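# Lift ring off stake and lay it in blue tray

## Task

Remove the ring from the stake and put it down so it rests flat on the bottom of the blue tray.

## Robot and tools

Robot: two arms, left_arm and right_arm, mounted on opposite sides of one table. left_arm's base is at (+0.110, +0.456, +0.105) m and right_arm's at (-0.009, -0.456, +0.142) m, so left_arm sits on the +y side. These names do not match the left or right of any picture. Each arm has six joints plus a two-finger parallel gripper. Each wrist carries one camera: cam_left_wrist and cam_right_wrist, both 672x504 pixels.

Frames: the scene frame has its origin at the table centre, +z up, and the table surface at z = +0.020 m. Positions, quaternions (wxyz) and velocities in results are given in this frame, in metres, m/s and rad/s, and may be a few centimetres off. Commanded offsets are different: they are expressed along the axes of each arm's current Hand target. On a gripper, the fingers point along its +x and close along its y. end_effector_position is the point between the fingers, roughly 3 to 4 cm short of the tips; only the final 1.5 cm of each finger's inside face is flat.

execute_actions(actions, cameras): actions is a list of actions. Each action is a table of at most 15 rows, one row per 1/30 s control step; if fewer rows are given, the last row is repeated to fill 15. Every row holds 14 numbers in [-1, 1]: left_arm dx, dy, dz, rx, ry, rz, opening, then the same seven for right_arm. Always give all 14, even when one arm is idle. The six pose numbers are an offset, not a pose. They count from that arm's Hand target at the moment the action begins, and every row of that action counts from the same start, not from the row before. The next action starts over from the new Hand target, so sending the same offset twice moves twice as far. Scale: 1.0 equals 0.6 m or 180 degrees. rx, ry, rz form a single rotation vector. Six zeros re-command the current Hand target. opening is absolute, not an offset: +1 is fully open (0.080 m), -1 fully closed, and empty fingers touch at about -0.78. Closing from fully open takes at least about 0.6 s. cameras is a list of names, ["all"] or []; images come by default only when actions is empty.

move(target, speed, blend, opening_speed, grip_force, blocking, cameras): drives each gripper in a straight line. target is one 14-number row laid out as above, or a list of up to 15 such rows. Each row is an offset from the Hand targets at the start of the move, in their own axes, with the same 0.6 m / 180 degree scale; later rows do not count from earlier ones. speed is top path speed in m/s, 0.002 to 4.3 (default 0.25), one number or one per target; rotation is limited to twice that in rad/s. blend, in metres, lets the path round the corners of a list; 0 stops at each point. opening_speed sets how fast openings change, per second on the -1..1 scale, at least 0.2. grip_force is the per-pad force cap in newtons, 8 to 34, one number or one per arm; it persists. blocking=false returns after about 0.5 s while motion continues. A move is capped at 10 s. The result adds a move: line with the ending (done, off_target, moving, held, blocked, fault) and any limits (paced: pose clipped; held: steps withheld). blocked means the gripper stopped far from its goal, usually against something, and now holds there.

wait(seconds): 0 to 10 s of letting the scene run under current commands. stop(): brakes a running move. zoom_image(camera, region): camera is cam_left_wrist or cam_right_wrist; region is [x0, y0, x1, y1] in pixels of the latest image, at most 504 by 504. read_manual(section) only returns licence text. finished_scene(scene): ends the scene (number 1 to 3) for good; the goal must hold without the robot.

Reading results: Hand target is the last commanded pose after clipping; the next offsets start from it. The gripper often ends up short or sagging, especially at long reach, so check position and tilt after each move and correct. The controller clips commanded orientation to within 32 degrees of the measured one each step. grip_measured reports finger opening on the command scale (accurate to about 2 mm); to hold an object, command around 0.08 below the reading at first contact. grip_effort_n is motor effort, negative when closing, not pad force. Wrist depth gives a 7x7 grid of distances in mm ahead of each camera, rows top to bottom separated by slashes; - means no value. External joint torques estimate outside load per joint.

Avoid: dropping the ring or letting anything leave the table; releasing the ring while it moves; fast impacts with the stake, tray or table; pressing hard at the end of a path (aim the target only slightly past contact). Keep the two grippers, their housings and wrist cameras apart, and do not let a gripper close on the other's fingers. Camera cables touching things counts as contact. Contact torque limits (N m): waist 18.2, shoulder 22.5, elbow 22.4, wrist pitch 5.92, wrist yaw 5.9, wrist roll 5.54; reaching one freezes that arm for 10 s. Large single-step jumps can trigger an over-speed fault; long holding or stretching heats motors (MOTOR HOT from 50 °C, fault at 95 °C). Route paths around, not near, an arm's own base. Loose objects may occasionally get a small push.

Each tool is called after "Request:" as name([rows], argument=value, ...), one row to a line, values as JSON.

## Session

Request:
execute_actions(actions=[])

Scene clock: 0.00 s.
left_arm: end_effector_position=(-0.1709, +0.4349, +0.4126) grip_measured=+1.000 grip_effort_n=n/a end_effector_quat_wxyz=(+0.240, +0.310, +0.318, -0.863) | right_arm: end_effector_position=(+0.0513, -0.0550, +0.2044) grip_measured=+1.000 grip_effort_n=n/a end_effector_quat_wxyz=(+0.834, -0.152, +0.378, +0.373)
Joint positions: left_arm=[-1.635 1.126 1.369 -1.036 -0.265 -0.845 0.08] | right_arm=[0.025 1.768 0.977 -0.187 0.459 0.626 0.08]
Joint velocities: within noise
Joint torques (N m): no reading
External joint torques (N m): no reading
Heat: left arm: hottest wrist yaw 33 °C (+0.0 °C/min); right arm: hottest wrist pitch 30 °C (+0.0 °C/min).
Wrist depth (mm): cam_left_wrist=[487 1577 1707 1774 1555 1368 1135 / 462 507 1566 1861 1682 1402 1360 / 436 477 1555 1657 1816 2226 2083 / 412 448 490 424 1733 1941 2415 / 392 426 450 515 1545 93 2083 / - 93 411 472 1465 87 - / - 78 412 453 1446 - -] | cam_right_wrist=[341 340 340 340 342 331 1541 / 315 315 315 315 316 315 308 / 293 291 294 291 294 295 295 / 272 273 272 - 260 273 274 / 257 258 - - 246 253 259 / - 81 229 237 - - 75 / - - - - 221 223 78]
Hand target: left_arm -0.1708, +0.4348, +0.4130; -0.240, -0.309, -0.318, +0.864 | right_arm +0.0514, -0.0538, +0.2070; +0.834, -0.148, +0.377, +0.374
Tool commands: left_gripper/opening=+1.0 right_gripper/opening=+1.0
camera_calibration:
cam_left_wrist: T_world_to_cam=[[-0.553277, 0.713656, 0.429626, -0.579216], [0.585449, 0.700039, -0.408895, -0.00117086], [-0.592566, 0.0252922, -0.805125, 0.29918], [0, 0, 0, 1]] pos_world=[-0.142498, 0.406614, 0.489245]
cam_right_wrist: T_world_to_cam=[[0.732378, -0.679924, -0.0364146, -0.0555104], [-0.63891, -0.667742, -0.381987, 0.107442], [0.235407, 0.303024, -0.92345, 0.269843], [0, 0, 0, 1]] pos_world=[0.0457777, -0.0477682, 0.288207]

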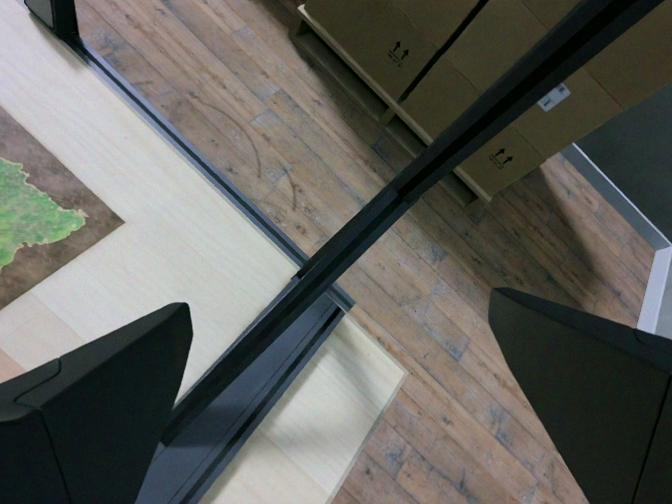

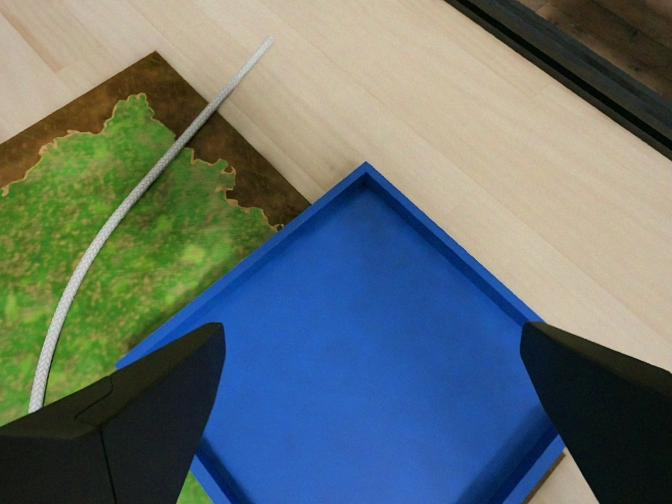

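Request:
move(target=[0.3363,0.6225,0.2063,0.1932,0.2544,0.0687,0.0,-0.1913,0.1228,-0.3088,-0.121,-0.1853,0.174,0.0], speed=0.3, cameras=["all"])

Request:
zoom_image(camera="cam_right_wrist", region=[200, 120, 480, 400])

Scene clock: 81.27 s.
left_arm: end_effector_position=(-0.1294, +0.0510, +0.2037) grip_measured=+0.003 grip_effort_n=-16.0 end_effector_quat_wxyz=(+0.090, +0.699, +0.085, -0.705) | right_arm: end_effector_position=(-0.1503, -0.1593, +0.1717) grip_measured=+0.004 grip_effort_n=-17.0 end_effector_quat_wxyz=(+0.733, -0.077, +0.079, +0.671)
Joint positions: left_arm=[-0.532 2.424 2.342 -1.478 0.002 0.788 0.035] | right_arm=[0.807 2.055 0.276 1.438 0.856 0.255 0.035]
Joint torques (N m): left_arm=[0.06 -9.28 6.42 0 -0.02 0.13] | right_arm=[0.19 -5.88 0.28 1.36 0.4 -0.23]
External joint torques (N m): left_arm=[0.06 2.32 0.7 -0.36 -0.06 0.13] | right_arm=[0.22 -0.78 -1.37 -0.07 0.23 -0.23]
Heat: left arm: hottest wrist pitch 36 °C (+2.0 °C/min); right arm: hottest shoulder 35 °C (+3.0 °C/min).
Wrist depth (mm): cam_left_wrist=[201 202 204 206 209 213 216 / 212 211 213 220 222 226 229 / 223 219 227 233 236 241 245 / 239 241 244 249 254 258 263 / 249 251 256 268 98 273 283 / - - 71 291 - - - / - - 275 311 - - -] | cam_right_wrist=[1606 565 1966 207 208 574 - / - 2193 2073 236 618 644 1885 / - 517 535 543 558 567 577 / 379 384 388 397 406 412 416 / 302 304 323 310 329 315 326 / 251 262 70 248 242 81 - / - - - 220 221 75 -]
Hand target: left_arm -0.1301, +0.0497, +0.1996; +0.087, +0.702, +0.086, -0.702 | right_arm -0.1489, -0.1609, +0.1700; +0.734, -0.082, +0.076, +0.670
Off the commanded pose: left_arm 0.004 m, 1 deg | right_arm 0.003 m, 1 deg.
joint sent to its limit (left arm) — joint 3 (elbow), upper limit, where the elbow is as straight as it goes. The joint targets still meet the commanded pose.
move: done
camera_calibration:
cam_left_wrist: T_world_to_cam=[[-0.219918, 0.973657, 0.0602258, -0.0874815], [0.943234, 0.196483, 0.267776, 0.0919613], [0.248889, 0.115696, -0.961597, 0.301498], [0, 0, 0, 1]] pos_world=[-0.181019, 0.0322261, 0.270563]
cam_right_wrist: T_world_to_cam=[[0.996199, -0.0870632, -0.00260408, 0.148339], [-0.0484252, -0.528748, -0.847396, 0.0872341], [0.0724001, 0.844302, -0.530955, 0.312957], [0, 0, 0, 1]] pos_world=[-0.166209, -0.20519, 0.240474]

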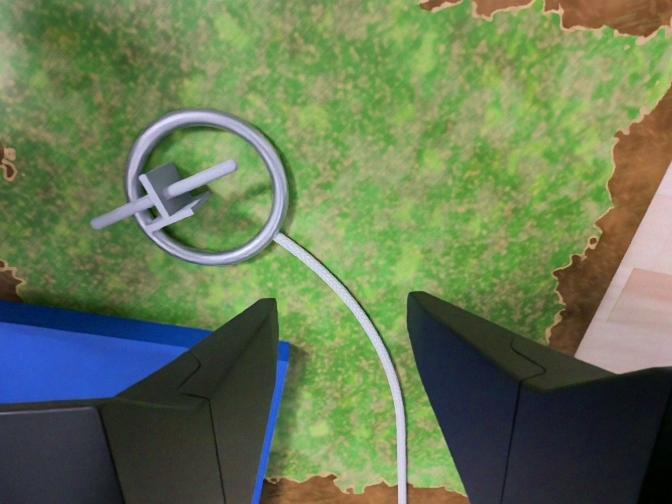

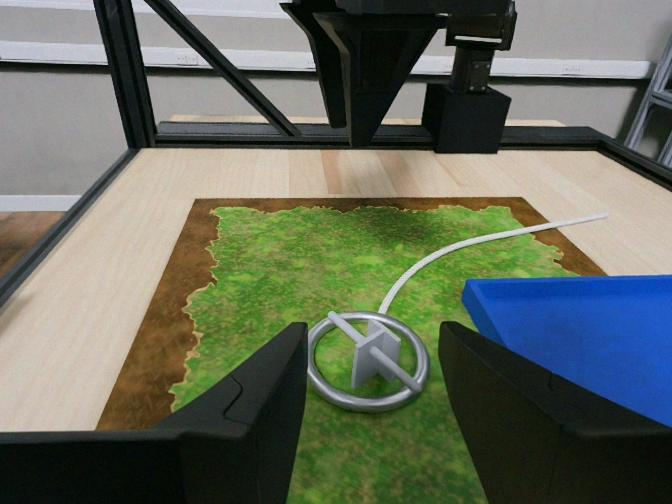

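Scaled by 1.800 from the camera's 672x504 image, which has a finer 960x720 frame.

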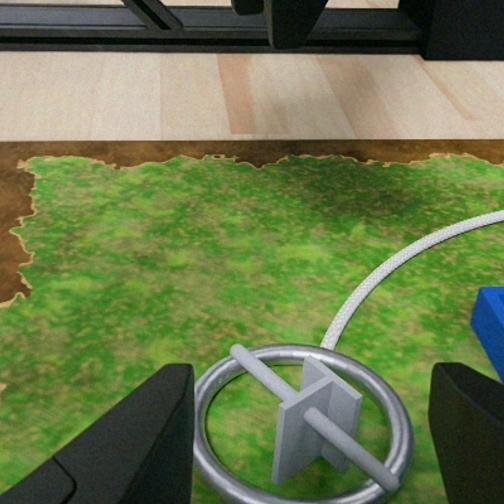

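Request:
move([
  [0,0,0,0,0,0,0,-0.075,0.162,0.037,0,0,-0.139,0],
  [0.0827,0.0905,-0.0545,-0.589,0,0,0,-0.075,0.162,0.037,0,0,-0.139,0],
], speed=[0.25,0.4], blend=0.05, cameras=["all"])

Request:
zoom_image(camera="cam_right_wrist", region=[200, 120, 480, 400])

Scene clock: 134.57 s.
left_arm: end_effector_position=(-0.0856, +0.0073, +0.1547) grip_measured=+0.003 grip_effort_n=-16.0 end_effector_quat_wxyz=(+0.611, +0.353, +0.612, -0.357) | right_arm: end_effector_position=(-0.2488, -0.1922, +0.2013) grip_measured=+0.004 grip_effort_n=-17.0 end_effector_quat_wxyz=(+0.860, -0.100, +0.053, +0.497)
Joint positions: left_arm=[-0.409 2.531 2.342 -1.376 0.002 -0.929 0.035] | right_arm=[1.172 2.256 1.312 -1.199 1.343 2.033 0.035]
Joint torques (N m): left_arm=[0.26 -9.72 6.38 0.36 -0.1 -0.15] | right_arm=[-0.32 -9.42 3.79 -0.67 0.36 0.35]
External joint torques (N m): left_arm=[0.28 2.47 0.62 0.04 -0.06 -0.15] | right_arm=[-0.27 -1.06 0.15 -0.28 -0.17 0.35]
Heat: left arm: hottest elbow 36 °C (+3.0 °C/min); right arm: hottest wrist pitch 35 °C (+1.0 °C/min).
Wrist depth (mm): cam_left_wrist=[155 154 156 163 164 166 167 / 164 164 167 172 170 174 176 / 170 174 182 181 175 184 188 / 190 192 194 193 196 198 200 / 205 204 201 209 98 210 214 / - - 71 226 - - - / - - 234 244 237 - -] | cam_right_wrist=[506 1584 - 621 247 181 - / 646 - 2304 276 255 279 - / 521 542 616 237 348 - - / 393 415 443 470 539 585 579 / 321 332 360 351 395 415 465 / 265 284 70 299 288 81 359 / - - - 254 261 75 -]
Hand target: left_arm -0.0854, +0.0050, +0.1499; +0.612, +0.353, +0.613, -0.353 | right_arm -0.2498, -0.1910, +0.1997; +0.862, -0.097, +0.056, +0.495
Off the commanded pose: left_arm 0.005 m, 0 deg | right_arm 0.002 m, 1 deg.
joint sent to its limit (left arm) — joint 3 (elbow), upper limit, where the elbow is as straight as it goes. The joint targets still meet the commanded pose.
move: done
camera_calibration:
cam_left_wrist: T_world_to_cam=[[-0.879056, -0.471197, 0.072343, -0.0800262], [-0.436559, 0.856644, 0.274914, -0.051543], [-0.191511, 0.210083, -0.958743, 0.20964], [0, 0, 0, 1]] pos_world=[-0.0527008, -0.0375957, 0.22095]
cam_right_wrist: T_world_to_cam=[[0.866938, -0.486008, 0.110516, 0.1121], [-0.164714, -0.488645, -0.856794, 0.0708598], [0.470412, 0.724584, -0.503677, 0.434092], [0, 0, 0, 1]] pos_world=[-0.289715, -0.225429, 0.266966]

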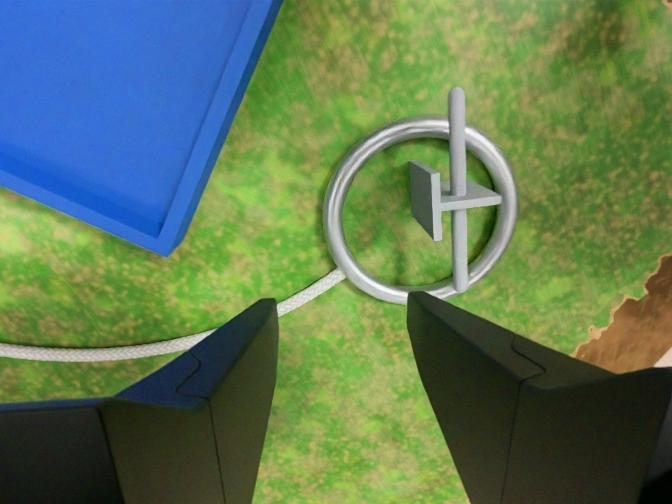

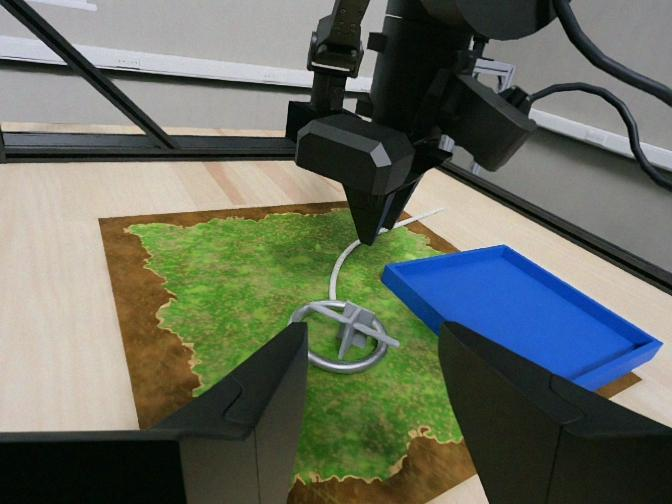

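Scaled by 1.800 from the camera's 672x504 image, which has a finer 960x720 frame.

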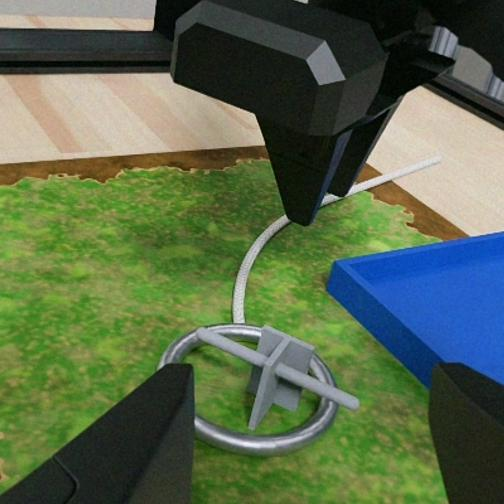

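Request:
move(target=[0.1417,-0.0065,0.001,0,0,0,0,0,0,0,0,0,0,0], speed=0.12, cameras=["cam_left_wrist"])

Scene clock: 150.67 s.
left_arm: end_effector_position=(-0.0882, +0.0002, +0.0742) grip_measured=+0.003 grip_effort_n=-13.7 end_effector_quat_wxyz=(+0.613, +0.349, +0.612, -0.359) | right_arm: end_effector_position=(-0.2488, -0.1922, +0.2013) grip_measured=+0.004 grip_effort_n=-17.0 end_effector_quat_wxyz=(+0.860, -0.100, +0.053, +0.497)
Joint positions: left_arm=[-0.409 2.605 2.161 -1.112 0 -0.934 0.035] | right_arm=[1.172 2.256 1.312 -1.199 1.343 2.033 0.035]
Joint torques (N m): left_arm=[-0.16 -9.9 4.48 0.87 -0.02 -0.13] | right_arm=[-0.33 -9.43 3.76 -0.67 0.37 0.36]
External joint torques (N m): left_arm=[-0.14 2.71 -1.32 0.52 0.03 -0.13] | right_arm=[-0.33 -1.23 0.21 -0.29 -0.15 0.35]
Heat: left arm: hottest elbow 37 °C (+3.0 °C/min); right arm: hottest shoulder 34 °C (+0.0 °C/min).
Wrist depth (mm): cam_left_wrist=[- 79 91 91 92 92 94 / - 93 97 96 97 97 99 / - 99 102 102 100 95 104 / - 106 108 107 109 89 107 / - 114 113 115 98 80 114 / - - 71 121 118 - - / - - 123 135 134 - -] | cam_right_wrist=[1573 1665 - 641 232 235 - / 693 700 - 665 224 202 - / 514 546 600 579 285 211 - / 393 414 449 276 288 516 565 / 318 332 359 337 378 - 445 / 267 282 70 298 289 83 369 / - - - 253 261 75 -]
Hand target: left_arm -0.0885, +0.0025, +0.0649; +0.612, +0.353, +0.613, -0.354 | right_arm -0.2498, -0.1910, +0.1997; +0.862, -0.097, +0.056, +0.495
Off the commanded pose: left_arm 0.010 m, 1 deg | right_arm 0.002 m, 1 deg.
move: off_target (left_arm)
camera_calibration:
cam_left_wrist: T_world_to_cam=[[-0.876949, -0.47432, 0.0773304, -0.0800185], [-0.439977, 0.857126, 0.267872, -0.0243993], [-0.193339, 0.200887, -0.960346, 0.133539], [0, 0, 0, 1]] pos_world=[-0.0550891, -0.0438673, 0.140967]
Images, in order (width x height): cam_left_wrist 672x504.

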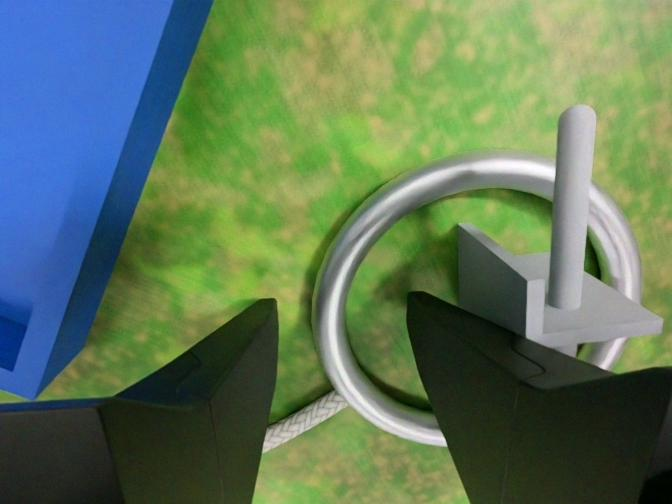

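Request:
move([
  [0.006,0,0,0,0,0,0,0,0,0,0,0,0,0],
  [0.006,0,0,0,0,0,-0.75,0,0,0,0,0,0,0],
], speed=0.04, opening_speed=0.7, cameras=["all"])

Request:
zoom_image(camera="cam_right_wrist", region=[200, 120, 480, 400])

Scene clock: 157.00 s.
left_arm: end_effector_position=(-0.0888, -0.0016, +0.0710) grip_measured=-0.618 grip_effort_n=-83.5 end_effector_quat_wxyz=(+0.613, +0.345, +0.611, -0.361) | right_arm: end_effector_position=(-0.2488, -0.1922, +0.2013) grip_measured=+0.004 grip_effort_n=-17.4 end_effector_quat_wxyz=(+0.860, -0.100, +0.053, +0.497)
Joint positions: left_arm=[-0.409 2.609 2.155 -1.094 0 -0.934 0.007] | right_arm=[1.172 2.256 1.312 -1.199 1.343 2.033 0.035]
Joint torques (N m): left_arm=[-0.14 -9.86 4.47 0.32 -0.01 -0.1] | right_arm=[-0.32 -9.43 3.79 -0.66 0.37 0.35]
External joint torques (N m): left_arm=[-0.24 2.62 -1.25 -0.05 0.04 -0.11] | right_arm=[-0.27 -1.06 0.16 -0.28 -0.16 0.34]
Heat: left arm: hottest shoulder 36 °C (+6.0 °C/min); right arm: hottest shoulder 34 °C (+1.0 °C/min).
Wrist depth (mm): cam_left_wrist=[- 84 88 89 90 90 92 / - 90 94 94 95 95 97 / - 98 99 99 98 91 101 / - 103 105 105 106 84 106 / 110 110 110 - 111 78 105 / - 115 - 79 - - - / - - - 129 - - -] | cam_right_wrist=[522 1782 - 655 234 2401 2018 / - - - 722 201 2281 2304 / 513 562 607 602 204 - - / 393 420 454 291 289 527 551 / 319 331 357 336 395 405 445 / 267 282 70 298 288 81 364 / - - - 252 260 75 -]
Hand target: left_arm -0.0884, +0.0025, +0.0613; +0.613, +0.353, +0.613, -0.353 | right_arm -0.2498, -0.1910, +0.1997; +0.862, -0.097, +0.056, +0.495
Off the commanded pose: left_arm 0.011 m, 1 deg | right_arm 0.002 m, 1 deg.
move: off_target (left_arm); target 2's new opening was sent with left_arm's hand 0.012 m and 1 deg from that target
camera_calibration:
cam_left_wrist: T_world_to_cam=[[-0.876158, -0.474666, 0.0839055, -0.0815166], [-0.440039, 0.858684, 0.262733, -0.0218291], [-0.196759, 0.193274, -0.961214, 0.130362], [0, 0, 0, 1]] pos_world=[-0.0553772, -0.0451443, 0.13788]
cam_right_wrist: T_world_to_cam=[[0.866938, -0.486008, 0.110516, 0.1121], [-0.164714, -0.488645, -0.856794, 0.0708598], [0.470412, 0.724584, -0.503677, 0.434092], [0, 0, 0, 1]] pos_world=[-0.289715, -0.225429, 0.266966]

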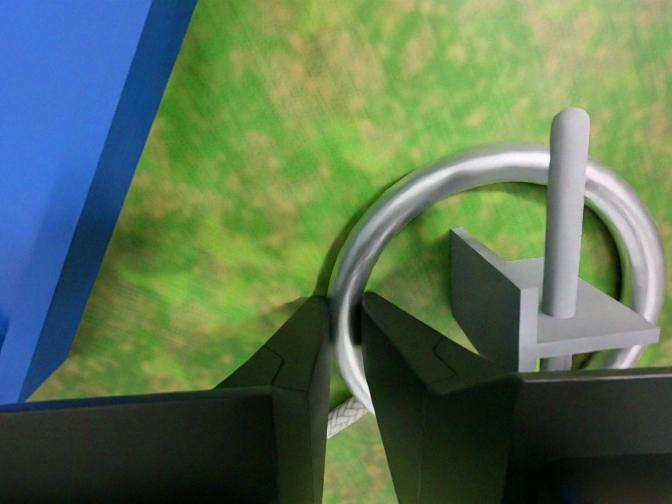

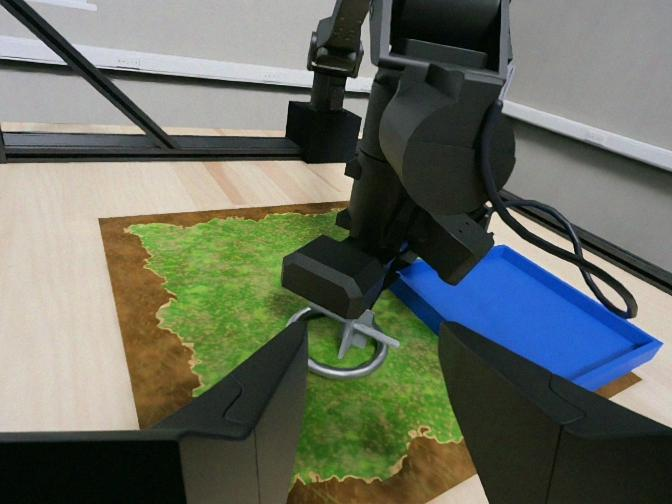

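Scaled by 1.800 from the camera's 672x504 image, which has a finer 960x720 frame.

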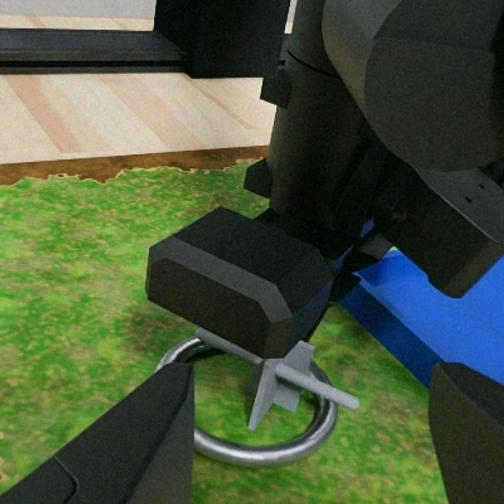

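Request:
move([
  [-0.024,0,0,0,0,0,-0.75,0,0,0,0,0,0,0],
  [-0.0262,-0.004,0.0507,0,0,0,-0.75,0,0,0,0,0,0,0],
], speed=0.06, cameras=["all"])

Request:
zoom_image(camera="cam_right_wrist", region=[200, 120, 480, 400])

Scene clock: 174.17 s.
left_arm: end_effector_position=(-0.0739, -0.0222, +0.0794) grip_measured=-0.618 grip_effort_n=-83.5 end_effector_quat_wxyz=(+0.614, +0.345, +0.612, -0.359) | right_arm: end_effector_position=(-0.2488, -0.1922, +0.2013) grip_measured=+0.004 grip_effort_n=-17.4 end_effector_quat_wxyz=(+0.860, -0.100, +0.053, +0.497)
Joint positions: left_arm=[-0.366 2.686 2.338 -1.203 0 -0.895 0.007] | right_arm=[1.172 2.256 1.312 -1.199 1.343 2.033 0.035]
Joint torques (N m): left_arm=[0.03 -10.65 6.81 0.43 -0.01 0.09] | right_arm=[-0.32 -9.41 3.8 -0.66 0.36 0.36]
External joint torques (N m): left_arm=[0.04 2.18 1.04 0.09 0.04 0.09] | right_arm=[-0.32 -1.16 0.21 -0.29 -0.16 0.35]
Heat: left arm: hottest shoulder 37 °C (+5.1 °C/min); right arm: hottest shoulder 35 °C (+3.0 °C/min).
Wrist depth (mm): cam_left_wrist=[- 88 86 95 95 96 97 / - 91 97 100 101 102 103 / - 97 105 106 94 95 108 / - 103 112 111 114 114 114 / - 117 118 - 119 120 121 / - 124 - 107 - - - / - - - 138 - - -] | cam_right_wrist=[514 1949 2001 657 219 228 - / 635 613 - 768 260 - 2152 / 515 566 600 663 274 195 1825 / 395 418 445 441 283 293 569 / 318 329 361 332 248 - 452 / 265 283 70 299 288 81 366 / - - - 253 260 75 -]
Hand target: left_arm -0.0752, -0.0251, +0.0771; +0.612, +0.353, +0.613, -0.353 | right_arm -0.2498, -0.1910, +0.1997; +0.862, -0.097, +0.056, +0.495
Off the commanded pose: left_arm 0.004 m, 1 deg | right_arm 0.002 m, 1 deg.
joint sent to its limit (left arm) — joint 3 (elbow), upper limit, where the elbow is as straight as it goes. The joint targets still meet the commanded pose.
move: done
camera_calibration:
cam_left_wrist: T_world_to_cam=[[-0.87465, -0.477825, 0.0816718, -0.0787634], [-0.443408, 0.856698, 0.263549, -0.000173321], [-0.195898, 0.1943, -0.961182, 0.145445], [0, 0, 0, 1]] pos_world=[-0.0404748, -0.0657466, 0.146278]
cam_right_wrist: T_world_to_cam=[[0.866938, -0.486008, 0.110516, 0.1121], [-0.164714, -0.488645, -0.856794, 0.0708598], [0.470412, 0.724584, -0.503677, 0.434092], [0, 0, 0, 1]] pos_world=[-0.289715, -0.225429, 0.266966]

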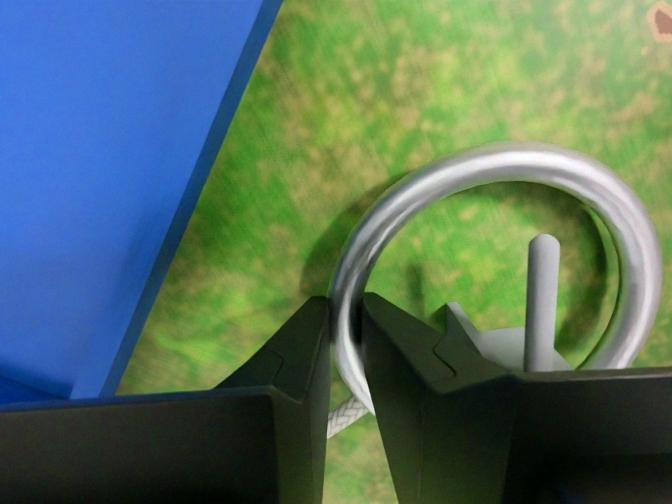

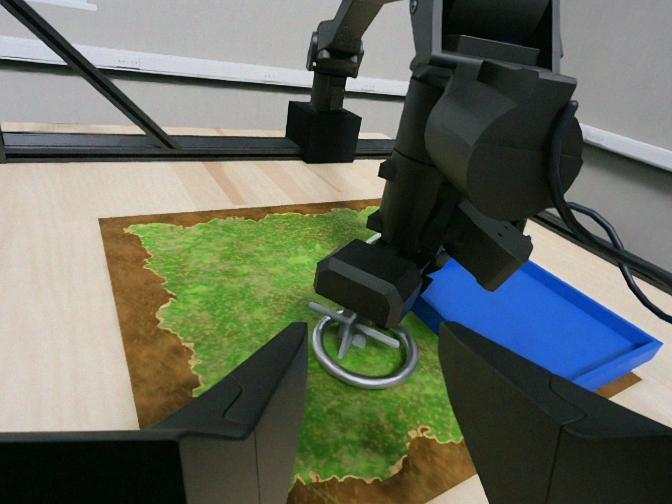

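Scaled by 1.800 from the camera's 672x504 image, which has a finer 960x720 frame.

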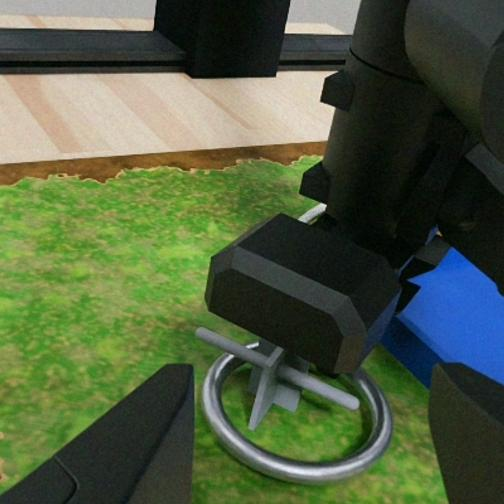

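Request:
move(target=[-0.0648,0.0075,-0.0315,0,-0.1667,0,-0.75,0,0,0,0,0,0,0], speed=0.07, cameras=["all"])

Request:
zoom_image(camera="cam_right_wrist", region=[200, 120, 480, 400])

Scene clock: 188.87 s.
left_arm: end_effector_position=(-0.0804, -0.0055, +0.1064) grip_measured=-0.618 grip_effort_n=-83.5 end_effector_quat_wxyz=(+0.747, +0.260, +0.436, -0.429) | right_arm: end_effector_position=(-0.2488, -0.1922, +0.2013) grip_measured=+0.004 grip_effort_n=-17.0 end_effector_quat_wxyz=(+0.860, -0.100, +0.053, +0.497)
Joint positions: left_arm=[-0.519 2.359 1.748 -0.698 -0.439 -0.978 0.007] | right_arm=[1.172 2.256 1.312 -1.199 1.343 2.033 0.035]
Joint torques (N m): left_arm=[-0.11 -13.09 4.58 0.92 -0.68 -0.16] | right_arm=[-0.32 -9.42 3.79 -0.67 0.37 0.36]
External joint torques (N m): left_arm=[-0.02 -1.56 -1.33 0.19 -0.38 -0.16] | right_arm=[-0.27 -1.15 0.19 -0.29 -0.16 0.35]
Heat: left arm: hottest shoulder 42 °C (+9.0 °C/min); right arm: hottest shoulder 36 °C (+5.0 °C/min).
Wrist depth (mm): cam_left_wrist=[161 160 160 159 165 164 165 / 157 156 155 161 161 160 161 / 153 152 152 157 95 95 156 / 148 149 152 153 153 152 150 / 146 144 151 - 150 149 147 / - - - 78 - - - / - - - 142 - - -] | cam_right_wrist=[1491 1768 - 205 - - - / 1741 1885 - 286 286 - 2092 / 514 565 600 302 287 - 1885 / 395 418 432 297 521 600 567 / 318 330 358 345 319 - 475 / 268 282 70 296 285 81 365 / - - - 254 262 75 -]
Hand target: left_arm -0.0809, -0.0065, +0.1160; +0.750, +0.249, +0.433, -0.433 | right_arm -0.2498, -0.1910, +0.1997; +0.862, -0.097, +0.056, +0.495
Off the commanded pose: left_arm 0.010 m, 1 deg | right_arm 0.002 m, 1 deg.
move: off_target (left_arm)
camera_calibration:
cam_left_wrist: T_world_to_cam=[[-0.893491, -0.448032, 0.0306768, -0.0745778], [-0.443044, 0.868259, -0.223245, 0.0273745], [0.0733855, -0.213059, -0.97428, 0.187687], [0, 0, 0, 1]] pos_world=[-0.06828, -0.017193, 0.191259]
cam_right_wrist: T_world_to_cam=[[0.866938, -0.486008, 0.110516, 0.1121], [-0.164714, -0.488645, -0.856794, 0.0708598], [0.470412, 0.724584, -0.503677, 0.434092], [0, 0, 0, 1]] pos_world=[-0.289715, -0.225429, 0.266966]

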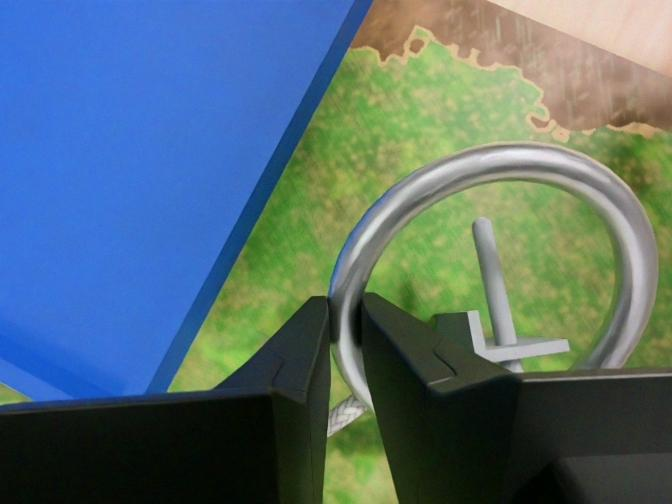

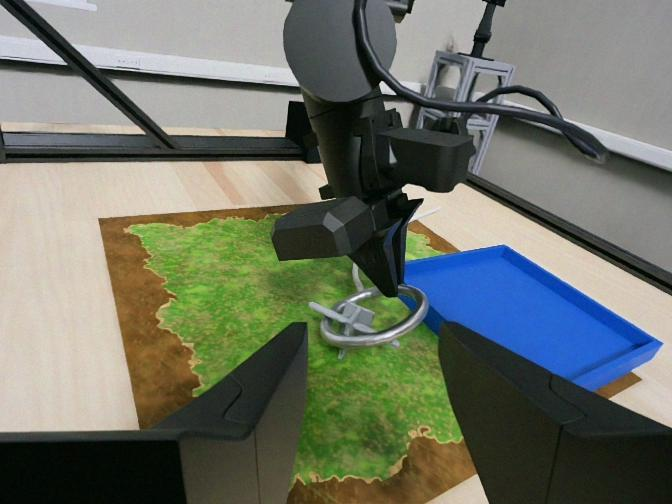

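Scaled by 1.800 from the camera's 672x504 image, which has a finer 960x720 frame.

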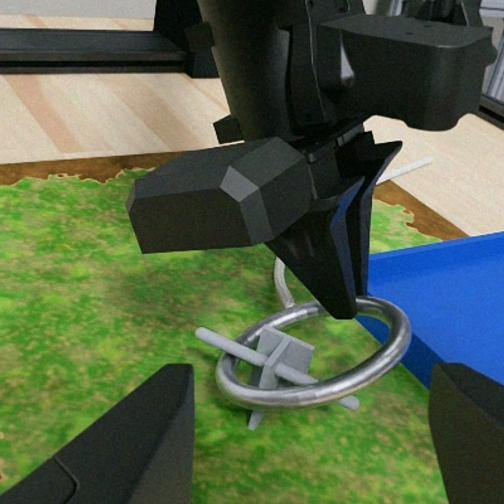

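Request:
move([
  [-0.0087,0,0.005,0,0,0,-0.75,0,0,0,0,0,0,0],
  [-0.042,0,-0.0527,0,0,0,-0.75,0,0,0,0,0,0,0],
], speed=0.06, cameras=["all"])

Request:
zoom_image(camera="cam_right_wrist", region=[200, 120, 480, 400])

Scene clock: 203.00 s.
left_arm: end_effector_position=(-0.1016, +0.0285, +0.1161) grip_measured=-0.618 grip_effort_n=-83.5 end_effector_quat_wxyz=(+0.748, +0.257, +0.434, -0.431) | right_arm: end_effector_position=(-0.2488, -0.1922, +0.2013) grip_measured=+0.004 grip_effort_n=-17.0 end_effector_quat_wxyz=(+0.860, -0.100, +0.053, +0.497)
Joint positions: left_arm=[-0.6 2.282 1.653 -0.71 -0.462 -1.063 0.007] | right_arm=[1.172 2.256 1.312 -1.199 1.343 2.033 0.035]
Joint torques (N m): left_arm=[0.06 -11.94 4.43 0.86 -0.61 -0.16] | right_arm=[-0.32 -9.42 3.79 -0.66 0.36 0.36]
External joint torques (N m): left_arm=[-0.01 -1.02 -1.35 0.19 -0.28 -0.16] | right_arm=[-0.36 -1.15 0.21 -0.28 -0.16 0.35]
Heat: left arm: hottest shoulder 48 °C (+13.0 °C/min); right arm: hottest shoulder 36 °C (+3.0 °C/min).
Wrist depth (mm): cam_left_wrist=[174 174 174 179 180 179 179 / 170 171 169 175 175 174 174 / 166 164 169 171 93 96 170 / 149 159 166 165 151 164 163 / 162 161 162 - 162 160 159 / - 159 - - - - - / - - - 152 - - -] | cam_right_wrist=[- - 219 250 2592 - - / - - 708 295 2236 2376 - / 516 563 558 312 750 717 - / 395 418 439 365 559 594 560 / 317 329 360 338 379 431 461 / 267 282 70 299 288 81 364 / - - - 253 262 75 -]
Hand target: left_arm -0.1008, +0.0282, +0.1218; +0.750, +0.250, +0.433, -0.433 | right_arm -0.2498, -0.1910, +0.1997; +0.862, -0.097, +0.056, +0.495
Off the commanded pose: left_arm 0.006 m, 1 deg | right_arm 0.002 m, 1 deg.
move: done
camera_calibration:
cam_left_wrist: T_world_to_cam=[[-0.894068, -0.446597, 0.0345443, -0.0792046], [-0.442008, 0.867118, -0.22964, -0.00840895], [0.0726029, -0.220583, -0.972662, 0.205887], [0, 0, 0, 1]] pos_world=[-0.0894791, 0.0173343, 0.201064]
cam_right_wrist: T_world_to_cam=[[0.866938, -0.486008, 0.110516, 0.1121], [-0.164714, -0.488645, -0.856794, 0.0708598], [0.470412, 0.724584, -0.503677, 0.434092], [0, 0, 0, 1]] pos_world=[-0.289715, -0.225429, 0.266966]

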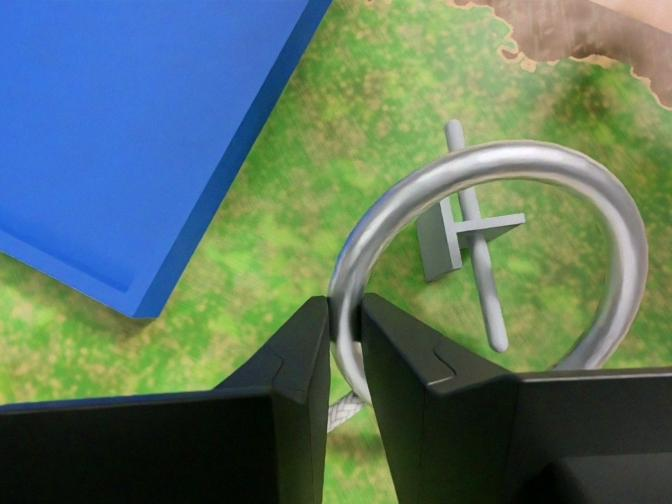

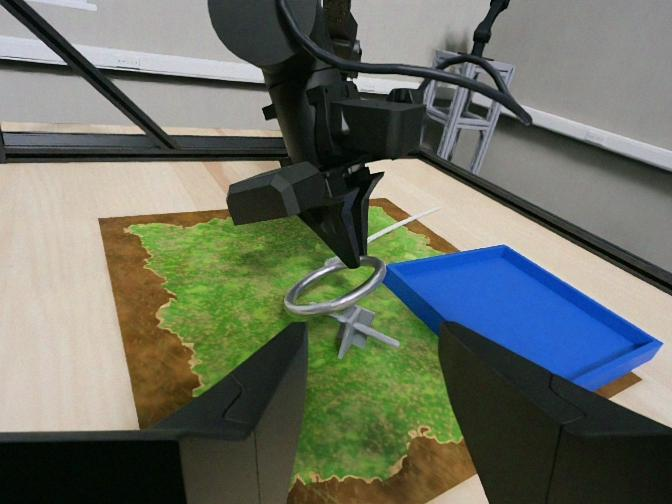

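Scaled by 1.800 from the camera's 672x504 image, which has a finer 960x720 frame.

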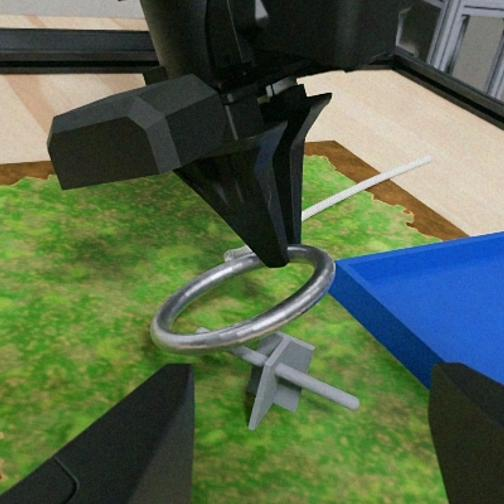

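Request:
move([
  [-0.1153,0,0.0667,0,0,0,-0.75,0,0,0,0,0,0,0],
  [0.0643,0.2853,0.2385,0,0.1667,0,-0.75,0,0,0,0,0,0,0],
], speed=[0.1,0.2], blend=0.02, cameras=["all"])

Scene clock: 216.73 s.
left_arm: end_effector_position=(+0.1191, -0.0078, +0.1613) grip_measured=-0.618 grip_effort_n=-83.5 end_effector_quat_wxyz=(+0.613, +0.353, +0.613, -0.352) | right_arm: end_effector_position=(-0.2488, -0.1922, +0.2013) grip_measured=+0.004 grip_effort_n=-17.4 end_effector_quat_wxyz=(+0.860, -0.100, +0.053, +0.497)
Joint positions: left_arm=[0.02 2.384 2.102 -1.289 -0.001 -0.508 0.007] | right_arm=[1.172 2.256 1.312 -1.199 1.343 2.033 0.035]
Joint torques (N m): left_arm=[0.16 -9.68 6.81 -0.03 0.05 0.11] | right_arm=[-0.33 -9.41 3.79 -0.67 0.36 0.36]
External joint torques (N m): left_arm=[0.1 2.02 0.87 -0.4 0.08 0.11] | right_arm=[-0.32 -1.14 0.2 -0.28 -0.16 0.35]
Heat: left arm: hottest shoulder 50 °C (+14.1 °C/min); right arm: hottest shoulder 37 °C (+3.0 °C/min). Fold the left arm in close to its base, or ease its load, before you think long.
Wrist depth (mm): cam_left_wrist=[166 167 168 162 165 165 166 / 177 178 177 174 173 174 178 / 187 188 186 182 93 94 186 / 200 201 194 98 199 201 112 / 212 215 211 - 210 212 222 / 226 - - - - - - / - - - - - - -] | cam_right_wrist=[1653 1573 - 654 - - 332 / 1782 2036 2193 773 2592 2401 342 / 509 546 616 673 771 420 1901 / 395 416 448 481 535 517 589 / 318 329 359 350 376 405 455 / 267 284 70 296 288 81 359 / - - - 253 261 75 -]
Hand target: left_arm +0.1191, -0.0100, +0.1600; +0.612, +0.353, +0.613, -0.353 | right_arm -0.2498, -0.1910, +0.1997; +0.862, -0.097, +0.056, +0.495
Off the commanded pose: left_arm 0.003 m, 0 deg | right_arm 0.002 m, 1 deg.
MOTOR HOT: joint 2 (shoulder) of the left arm reports 50 °C; the controller stops that arm at 95 °C. To cool a motor, set the load down, stop pushing, or move to a pose that needs little force.
move: done
camera_calibration:
cam_left_wrist: T_world_to_cam=[[-0.875418, -0.478896, 0.0655872, 0.0928628], [-0.445251, 0.851741, 0.276204, 0.0495881], [-0.188136, 0.212591, -0.958859, 0.257944], [0, 0, 0, 1]] pos_world=[0.151902, -0.0526012, 0.227545]
cam_right_wrist: T_world_to_cam=[[0.866938, -0.486008, 0.110516, 0.1121], [-0.164714, -0.488645, -0.856794, 0.0708598], [0.470412, 0.724584, -0.503677, 0.434092], [0, 0, 0, 1]] pos_world=[-0.289715, -0.225429, 0.266966]

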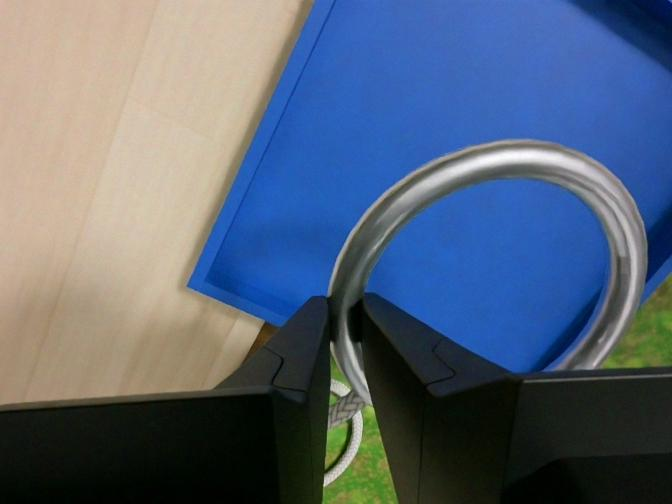

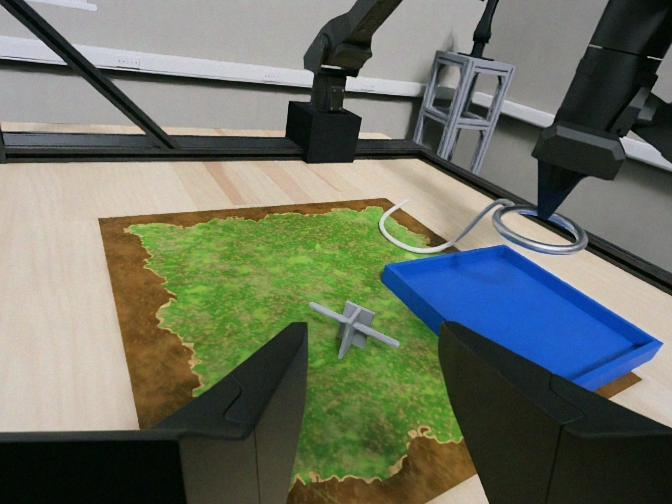

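Request:
move([
  [0.1167,-0.0175,0.0168,0,0,0,-0.75,0,0,0,0,0,0,0],
  [0.150,-0.0165,0.0158,0,0,0,-0.75,0,0,0,0,0,0,0],
], speed=[0.12,0.04], blend=0.01, cameras=["all"])

Scene clock: 228.70 s.
left_arm: end_effector_position=(+0.1165, -0.0274, +0.0804) grip_measured=-0.618 grip_effort_n=-83.5 end_effector_quat_wxyz=(+0.617, +0.346, +0.608, -0.361) | right_arm: end_effector_position=(-0.2488, -0.1922, +0.2013) grip_measured=+0.004 grip_effort_n=-17.4 end_effector_quat_wxyz=(+0.860, -0.100, +0.053, +0.497)
Joint positions: left_arm=[0.014 2.518 2.021 -1.05 0 -0.511 0.007] | right_arm=[1.172 2.256 1.312 -1.199 1.343 2.033 0.035]
Joint torques (N m): left_arm=[-0.13 -9.45 4 0.55 0.01 -0.13] | right_arm=[-0.32 -9.42 3.79 -0.67 0.36 0.36]
External joint torques (N m): left_arm=[-0.13 2.66 -1.73 0.15 0.04 -0.13] | right_arm=[-0.37 -1.18 0.23 -0.29 -0.16 0.35]
Heat: left arm: hottest shoulder 47 °C (+10.1 °C/min); right arm: hottest shoulder 37 °C (+2.0 °C/min).
Wrist depth (mm): cam_left_wrist=[- 95 80 93 92 93 95 / 101 101 84 97 99 100 100 / 107 107 102 103 94 94 104 / 114 111 109 108 111 112 110 / 121 117 115 104 118 121 119 / - 120 - 108 - - - / - - - 132 - - -] | cam_right_wrist=[1552 1641 - 646 2452 - 316 / 573 588 835 950 2152 2887 345 / 511 562 627 659 763 387 369 / 395 416 444 474 546 364 371 / 321 331 359 350 377 389 446 / 266 282 70 297 288 81 367 / - - - 253 263 75 -]
Hand target: left_arm +0.1153, -0.0233, +0.0700; +0.612, +0.353, +0.613, -0.353 | right_arm -0.2498, -0.1910, +0.1997; +0.862, -0.097, +0.056, +0.495
Off the commanded pose: left_arm 0.011 m, 1 deg | right_arm 0.002 m, 1 deg.
MOTOR HOT: cleared for the motors of the left arm.
move: off_target (left_arm)
camera_calibration:
cam_left_wrist: T_world_to_cam=[[-0.877008, -0.47421, 0.0773411, 0.0859199], [-0.442089, 0.859464, 0.256668, 0.0889767], [-0.188186, 0.190908, -0.9634, 0.183906], [0, 0, 0, 1]] pos_world=[0.149297, -0.0708373, 0.147693]
cam_right_wrist: T_world_to_cam=[[0.866938, -0.486008, 0.110516, 0.1121], [-0.164714, -0.488645, -0.856794, 0.0708598], [0.470412, 0.724584, -0.503677, 0.434092], [0, 0, 0, 1]] pos_world=[-0.289715, -0.225429, 0.266966]

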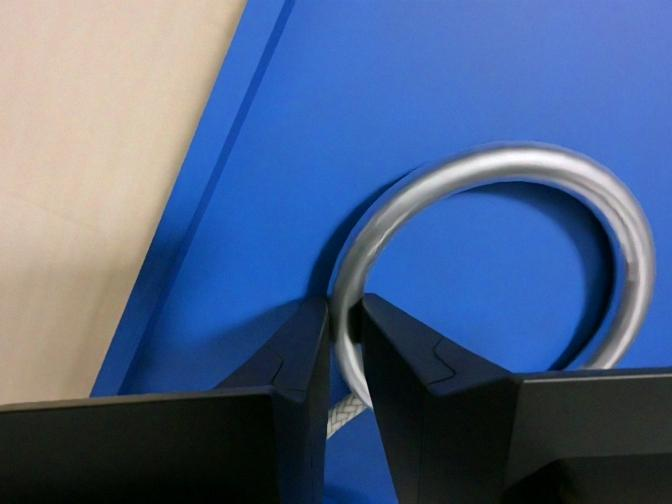

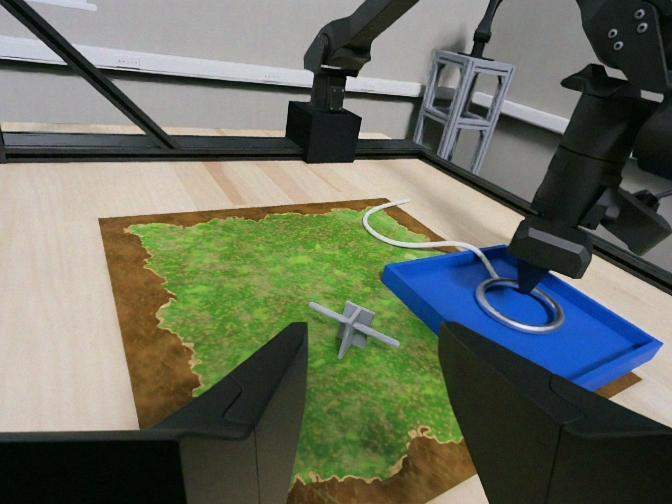

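Request:
move([
  [0.015,0,0,0,0,0,-0.75,0,0,0,0,0,0,0],
  [0.015,0,0,0,0,0,-0.3,0,0,0,0,0,0,0],
  [-0.13,0,0,0,0,0,-0.3,0,0,0,0,0,0,0],
], speed=[0.03,0.1,0.12], opening_speed=0.5, cameras=["all"])

Scene clock: 235.53 s.
left_arm: end_effector_position=(+0.1157, -0.0210, +0.1429) grip_measured=-0.303 grip_effort_n=12.3 end_effector_quat_wxyz=(+0.610, +0.358, +0.614, -0.350) | right_arm: end_effector_position=(-0.2488, -0.1922, +0.2013) grip_measured=+0.004 grip_effort_n=-17.0 end_effector_quat_wxyz=(+0.860, -0.100, +0.053, +0.497)
Joint positions: left_arm=[0.013 2.476 2.194 -1.302 0 -0.511 0.021] | right_arm=[1.172 2.256 1.312 -1.199 1.343 2.033 0.035]
Joint torques (N m): left_arm=[0 -11.73 6.45 -0.06 0.02 -0.11] | right_arm=[-0.33 -9.43 3.8 -0.67 0.36 0.36]
External joint torques (N m): left_arm=[-0.07 0.09 0.7 -0.39 0.05 -0.11] | right_arm=[-0.38 -1.2 0.18 -0.3 -0.17 0.35]
Heat: left arm: hottest shoulder 46 °C (+8.1 °C/min); right arm: hottest shoulder 37 °C (+2.0 °C/min).
Wrist depth (mm): cam_left_wrist=[- 150 151 146 149 150 148 / 159 159 158 156 154 155 158 / 169 169 162 163 167 163 168 / 180 180 177 176 178 178 179 / 194 192 184 185 105 191 191 / - - - 198 - - - / - - - 234 71 - -] | cam_right_wrist=[506 2001 2001 665 - - 318 / 719 2001 - 736 1796 2506 339 / 513 555 592 683 743 343 319 / 395 415 445 474 556 586 566 / 316 327 361 353 387 407 465 / 266 284 70 295 287 81 360 / - - - 255 261 75 -]
Hand target: left_arm +0.1152, -0.0231, +0.1479; +0.612, +0.353, +0.613, -0.353 | right_arm -0.2498, -0.1910, +0.1997; +0.862, -0.097, +0.056, +0.495
Off the commanded pose: left_arm 0.006 m, 1 deg | right_arm 0.002 m, 1 deg.
move: done; target 2's new opening was sent with left_arm's hand 0.015 m and 2 deg from that target
camera_calibration:
cam_left_wrist: T_world_to_cam=[[-0.877668, -0.475408, 0.0607033, 0.0858486], [-0.440731, 0.850357, 0.287488, 0.0621806], [-0.188294, 0.225565, -0.955859, 0.242405], [0, 0, 0, 1]] pos_world=[0.148395, -0.0667407, 0.208617]
cam_right_wrist: T_world_to_cam=[[0.866938, -0.486008, 0.110516, 0.1121], [-0.164714, -0.488645, -0.856794, 0.0708598], [0.470412, 0.724584, -0.503677, 0.434092], [0, 0, 0, 1]] pos_world=[-0.289715, -0.225429, 0.266966]

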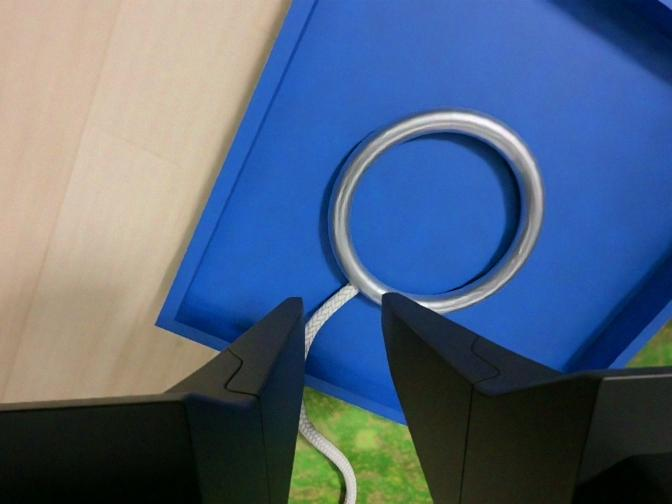

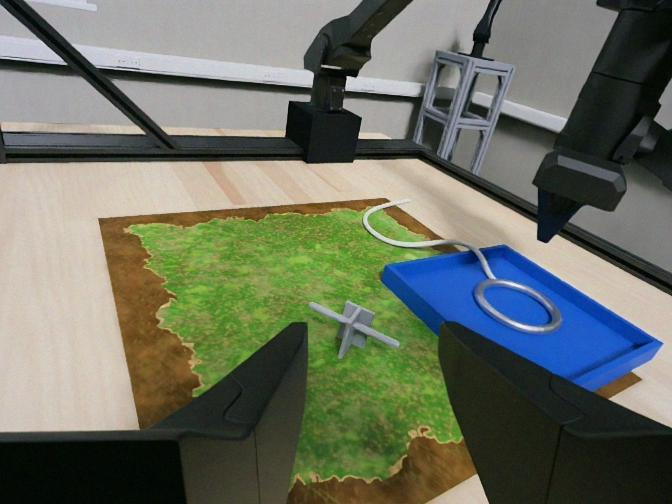

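Request:
finished_scene(scene=2)

The scene is finished: the task was done.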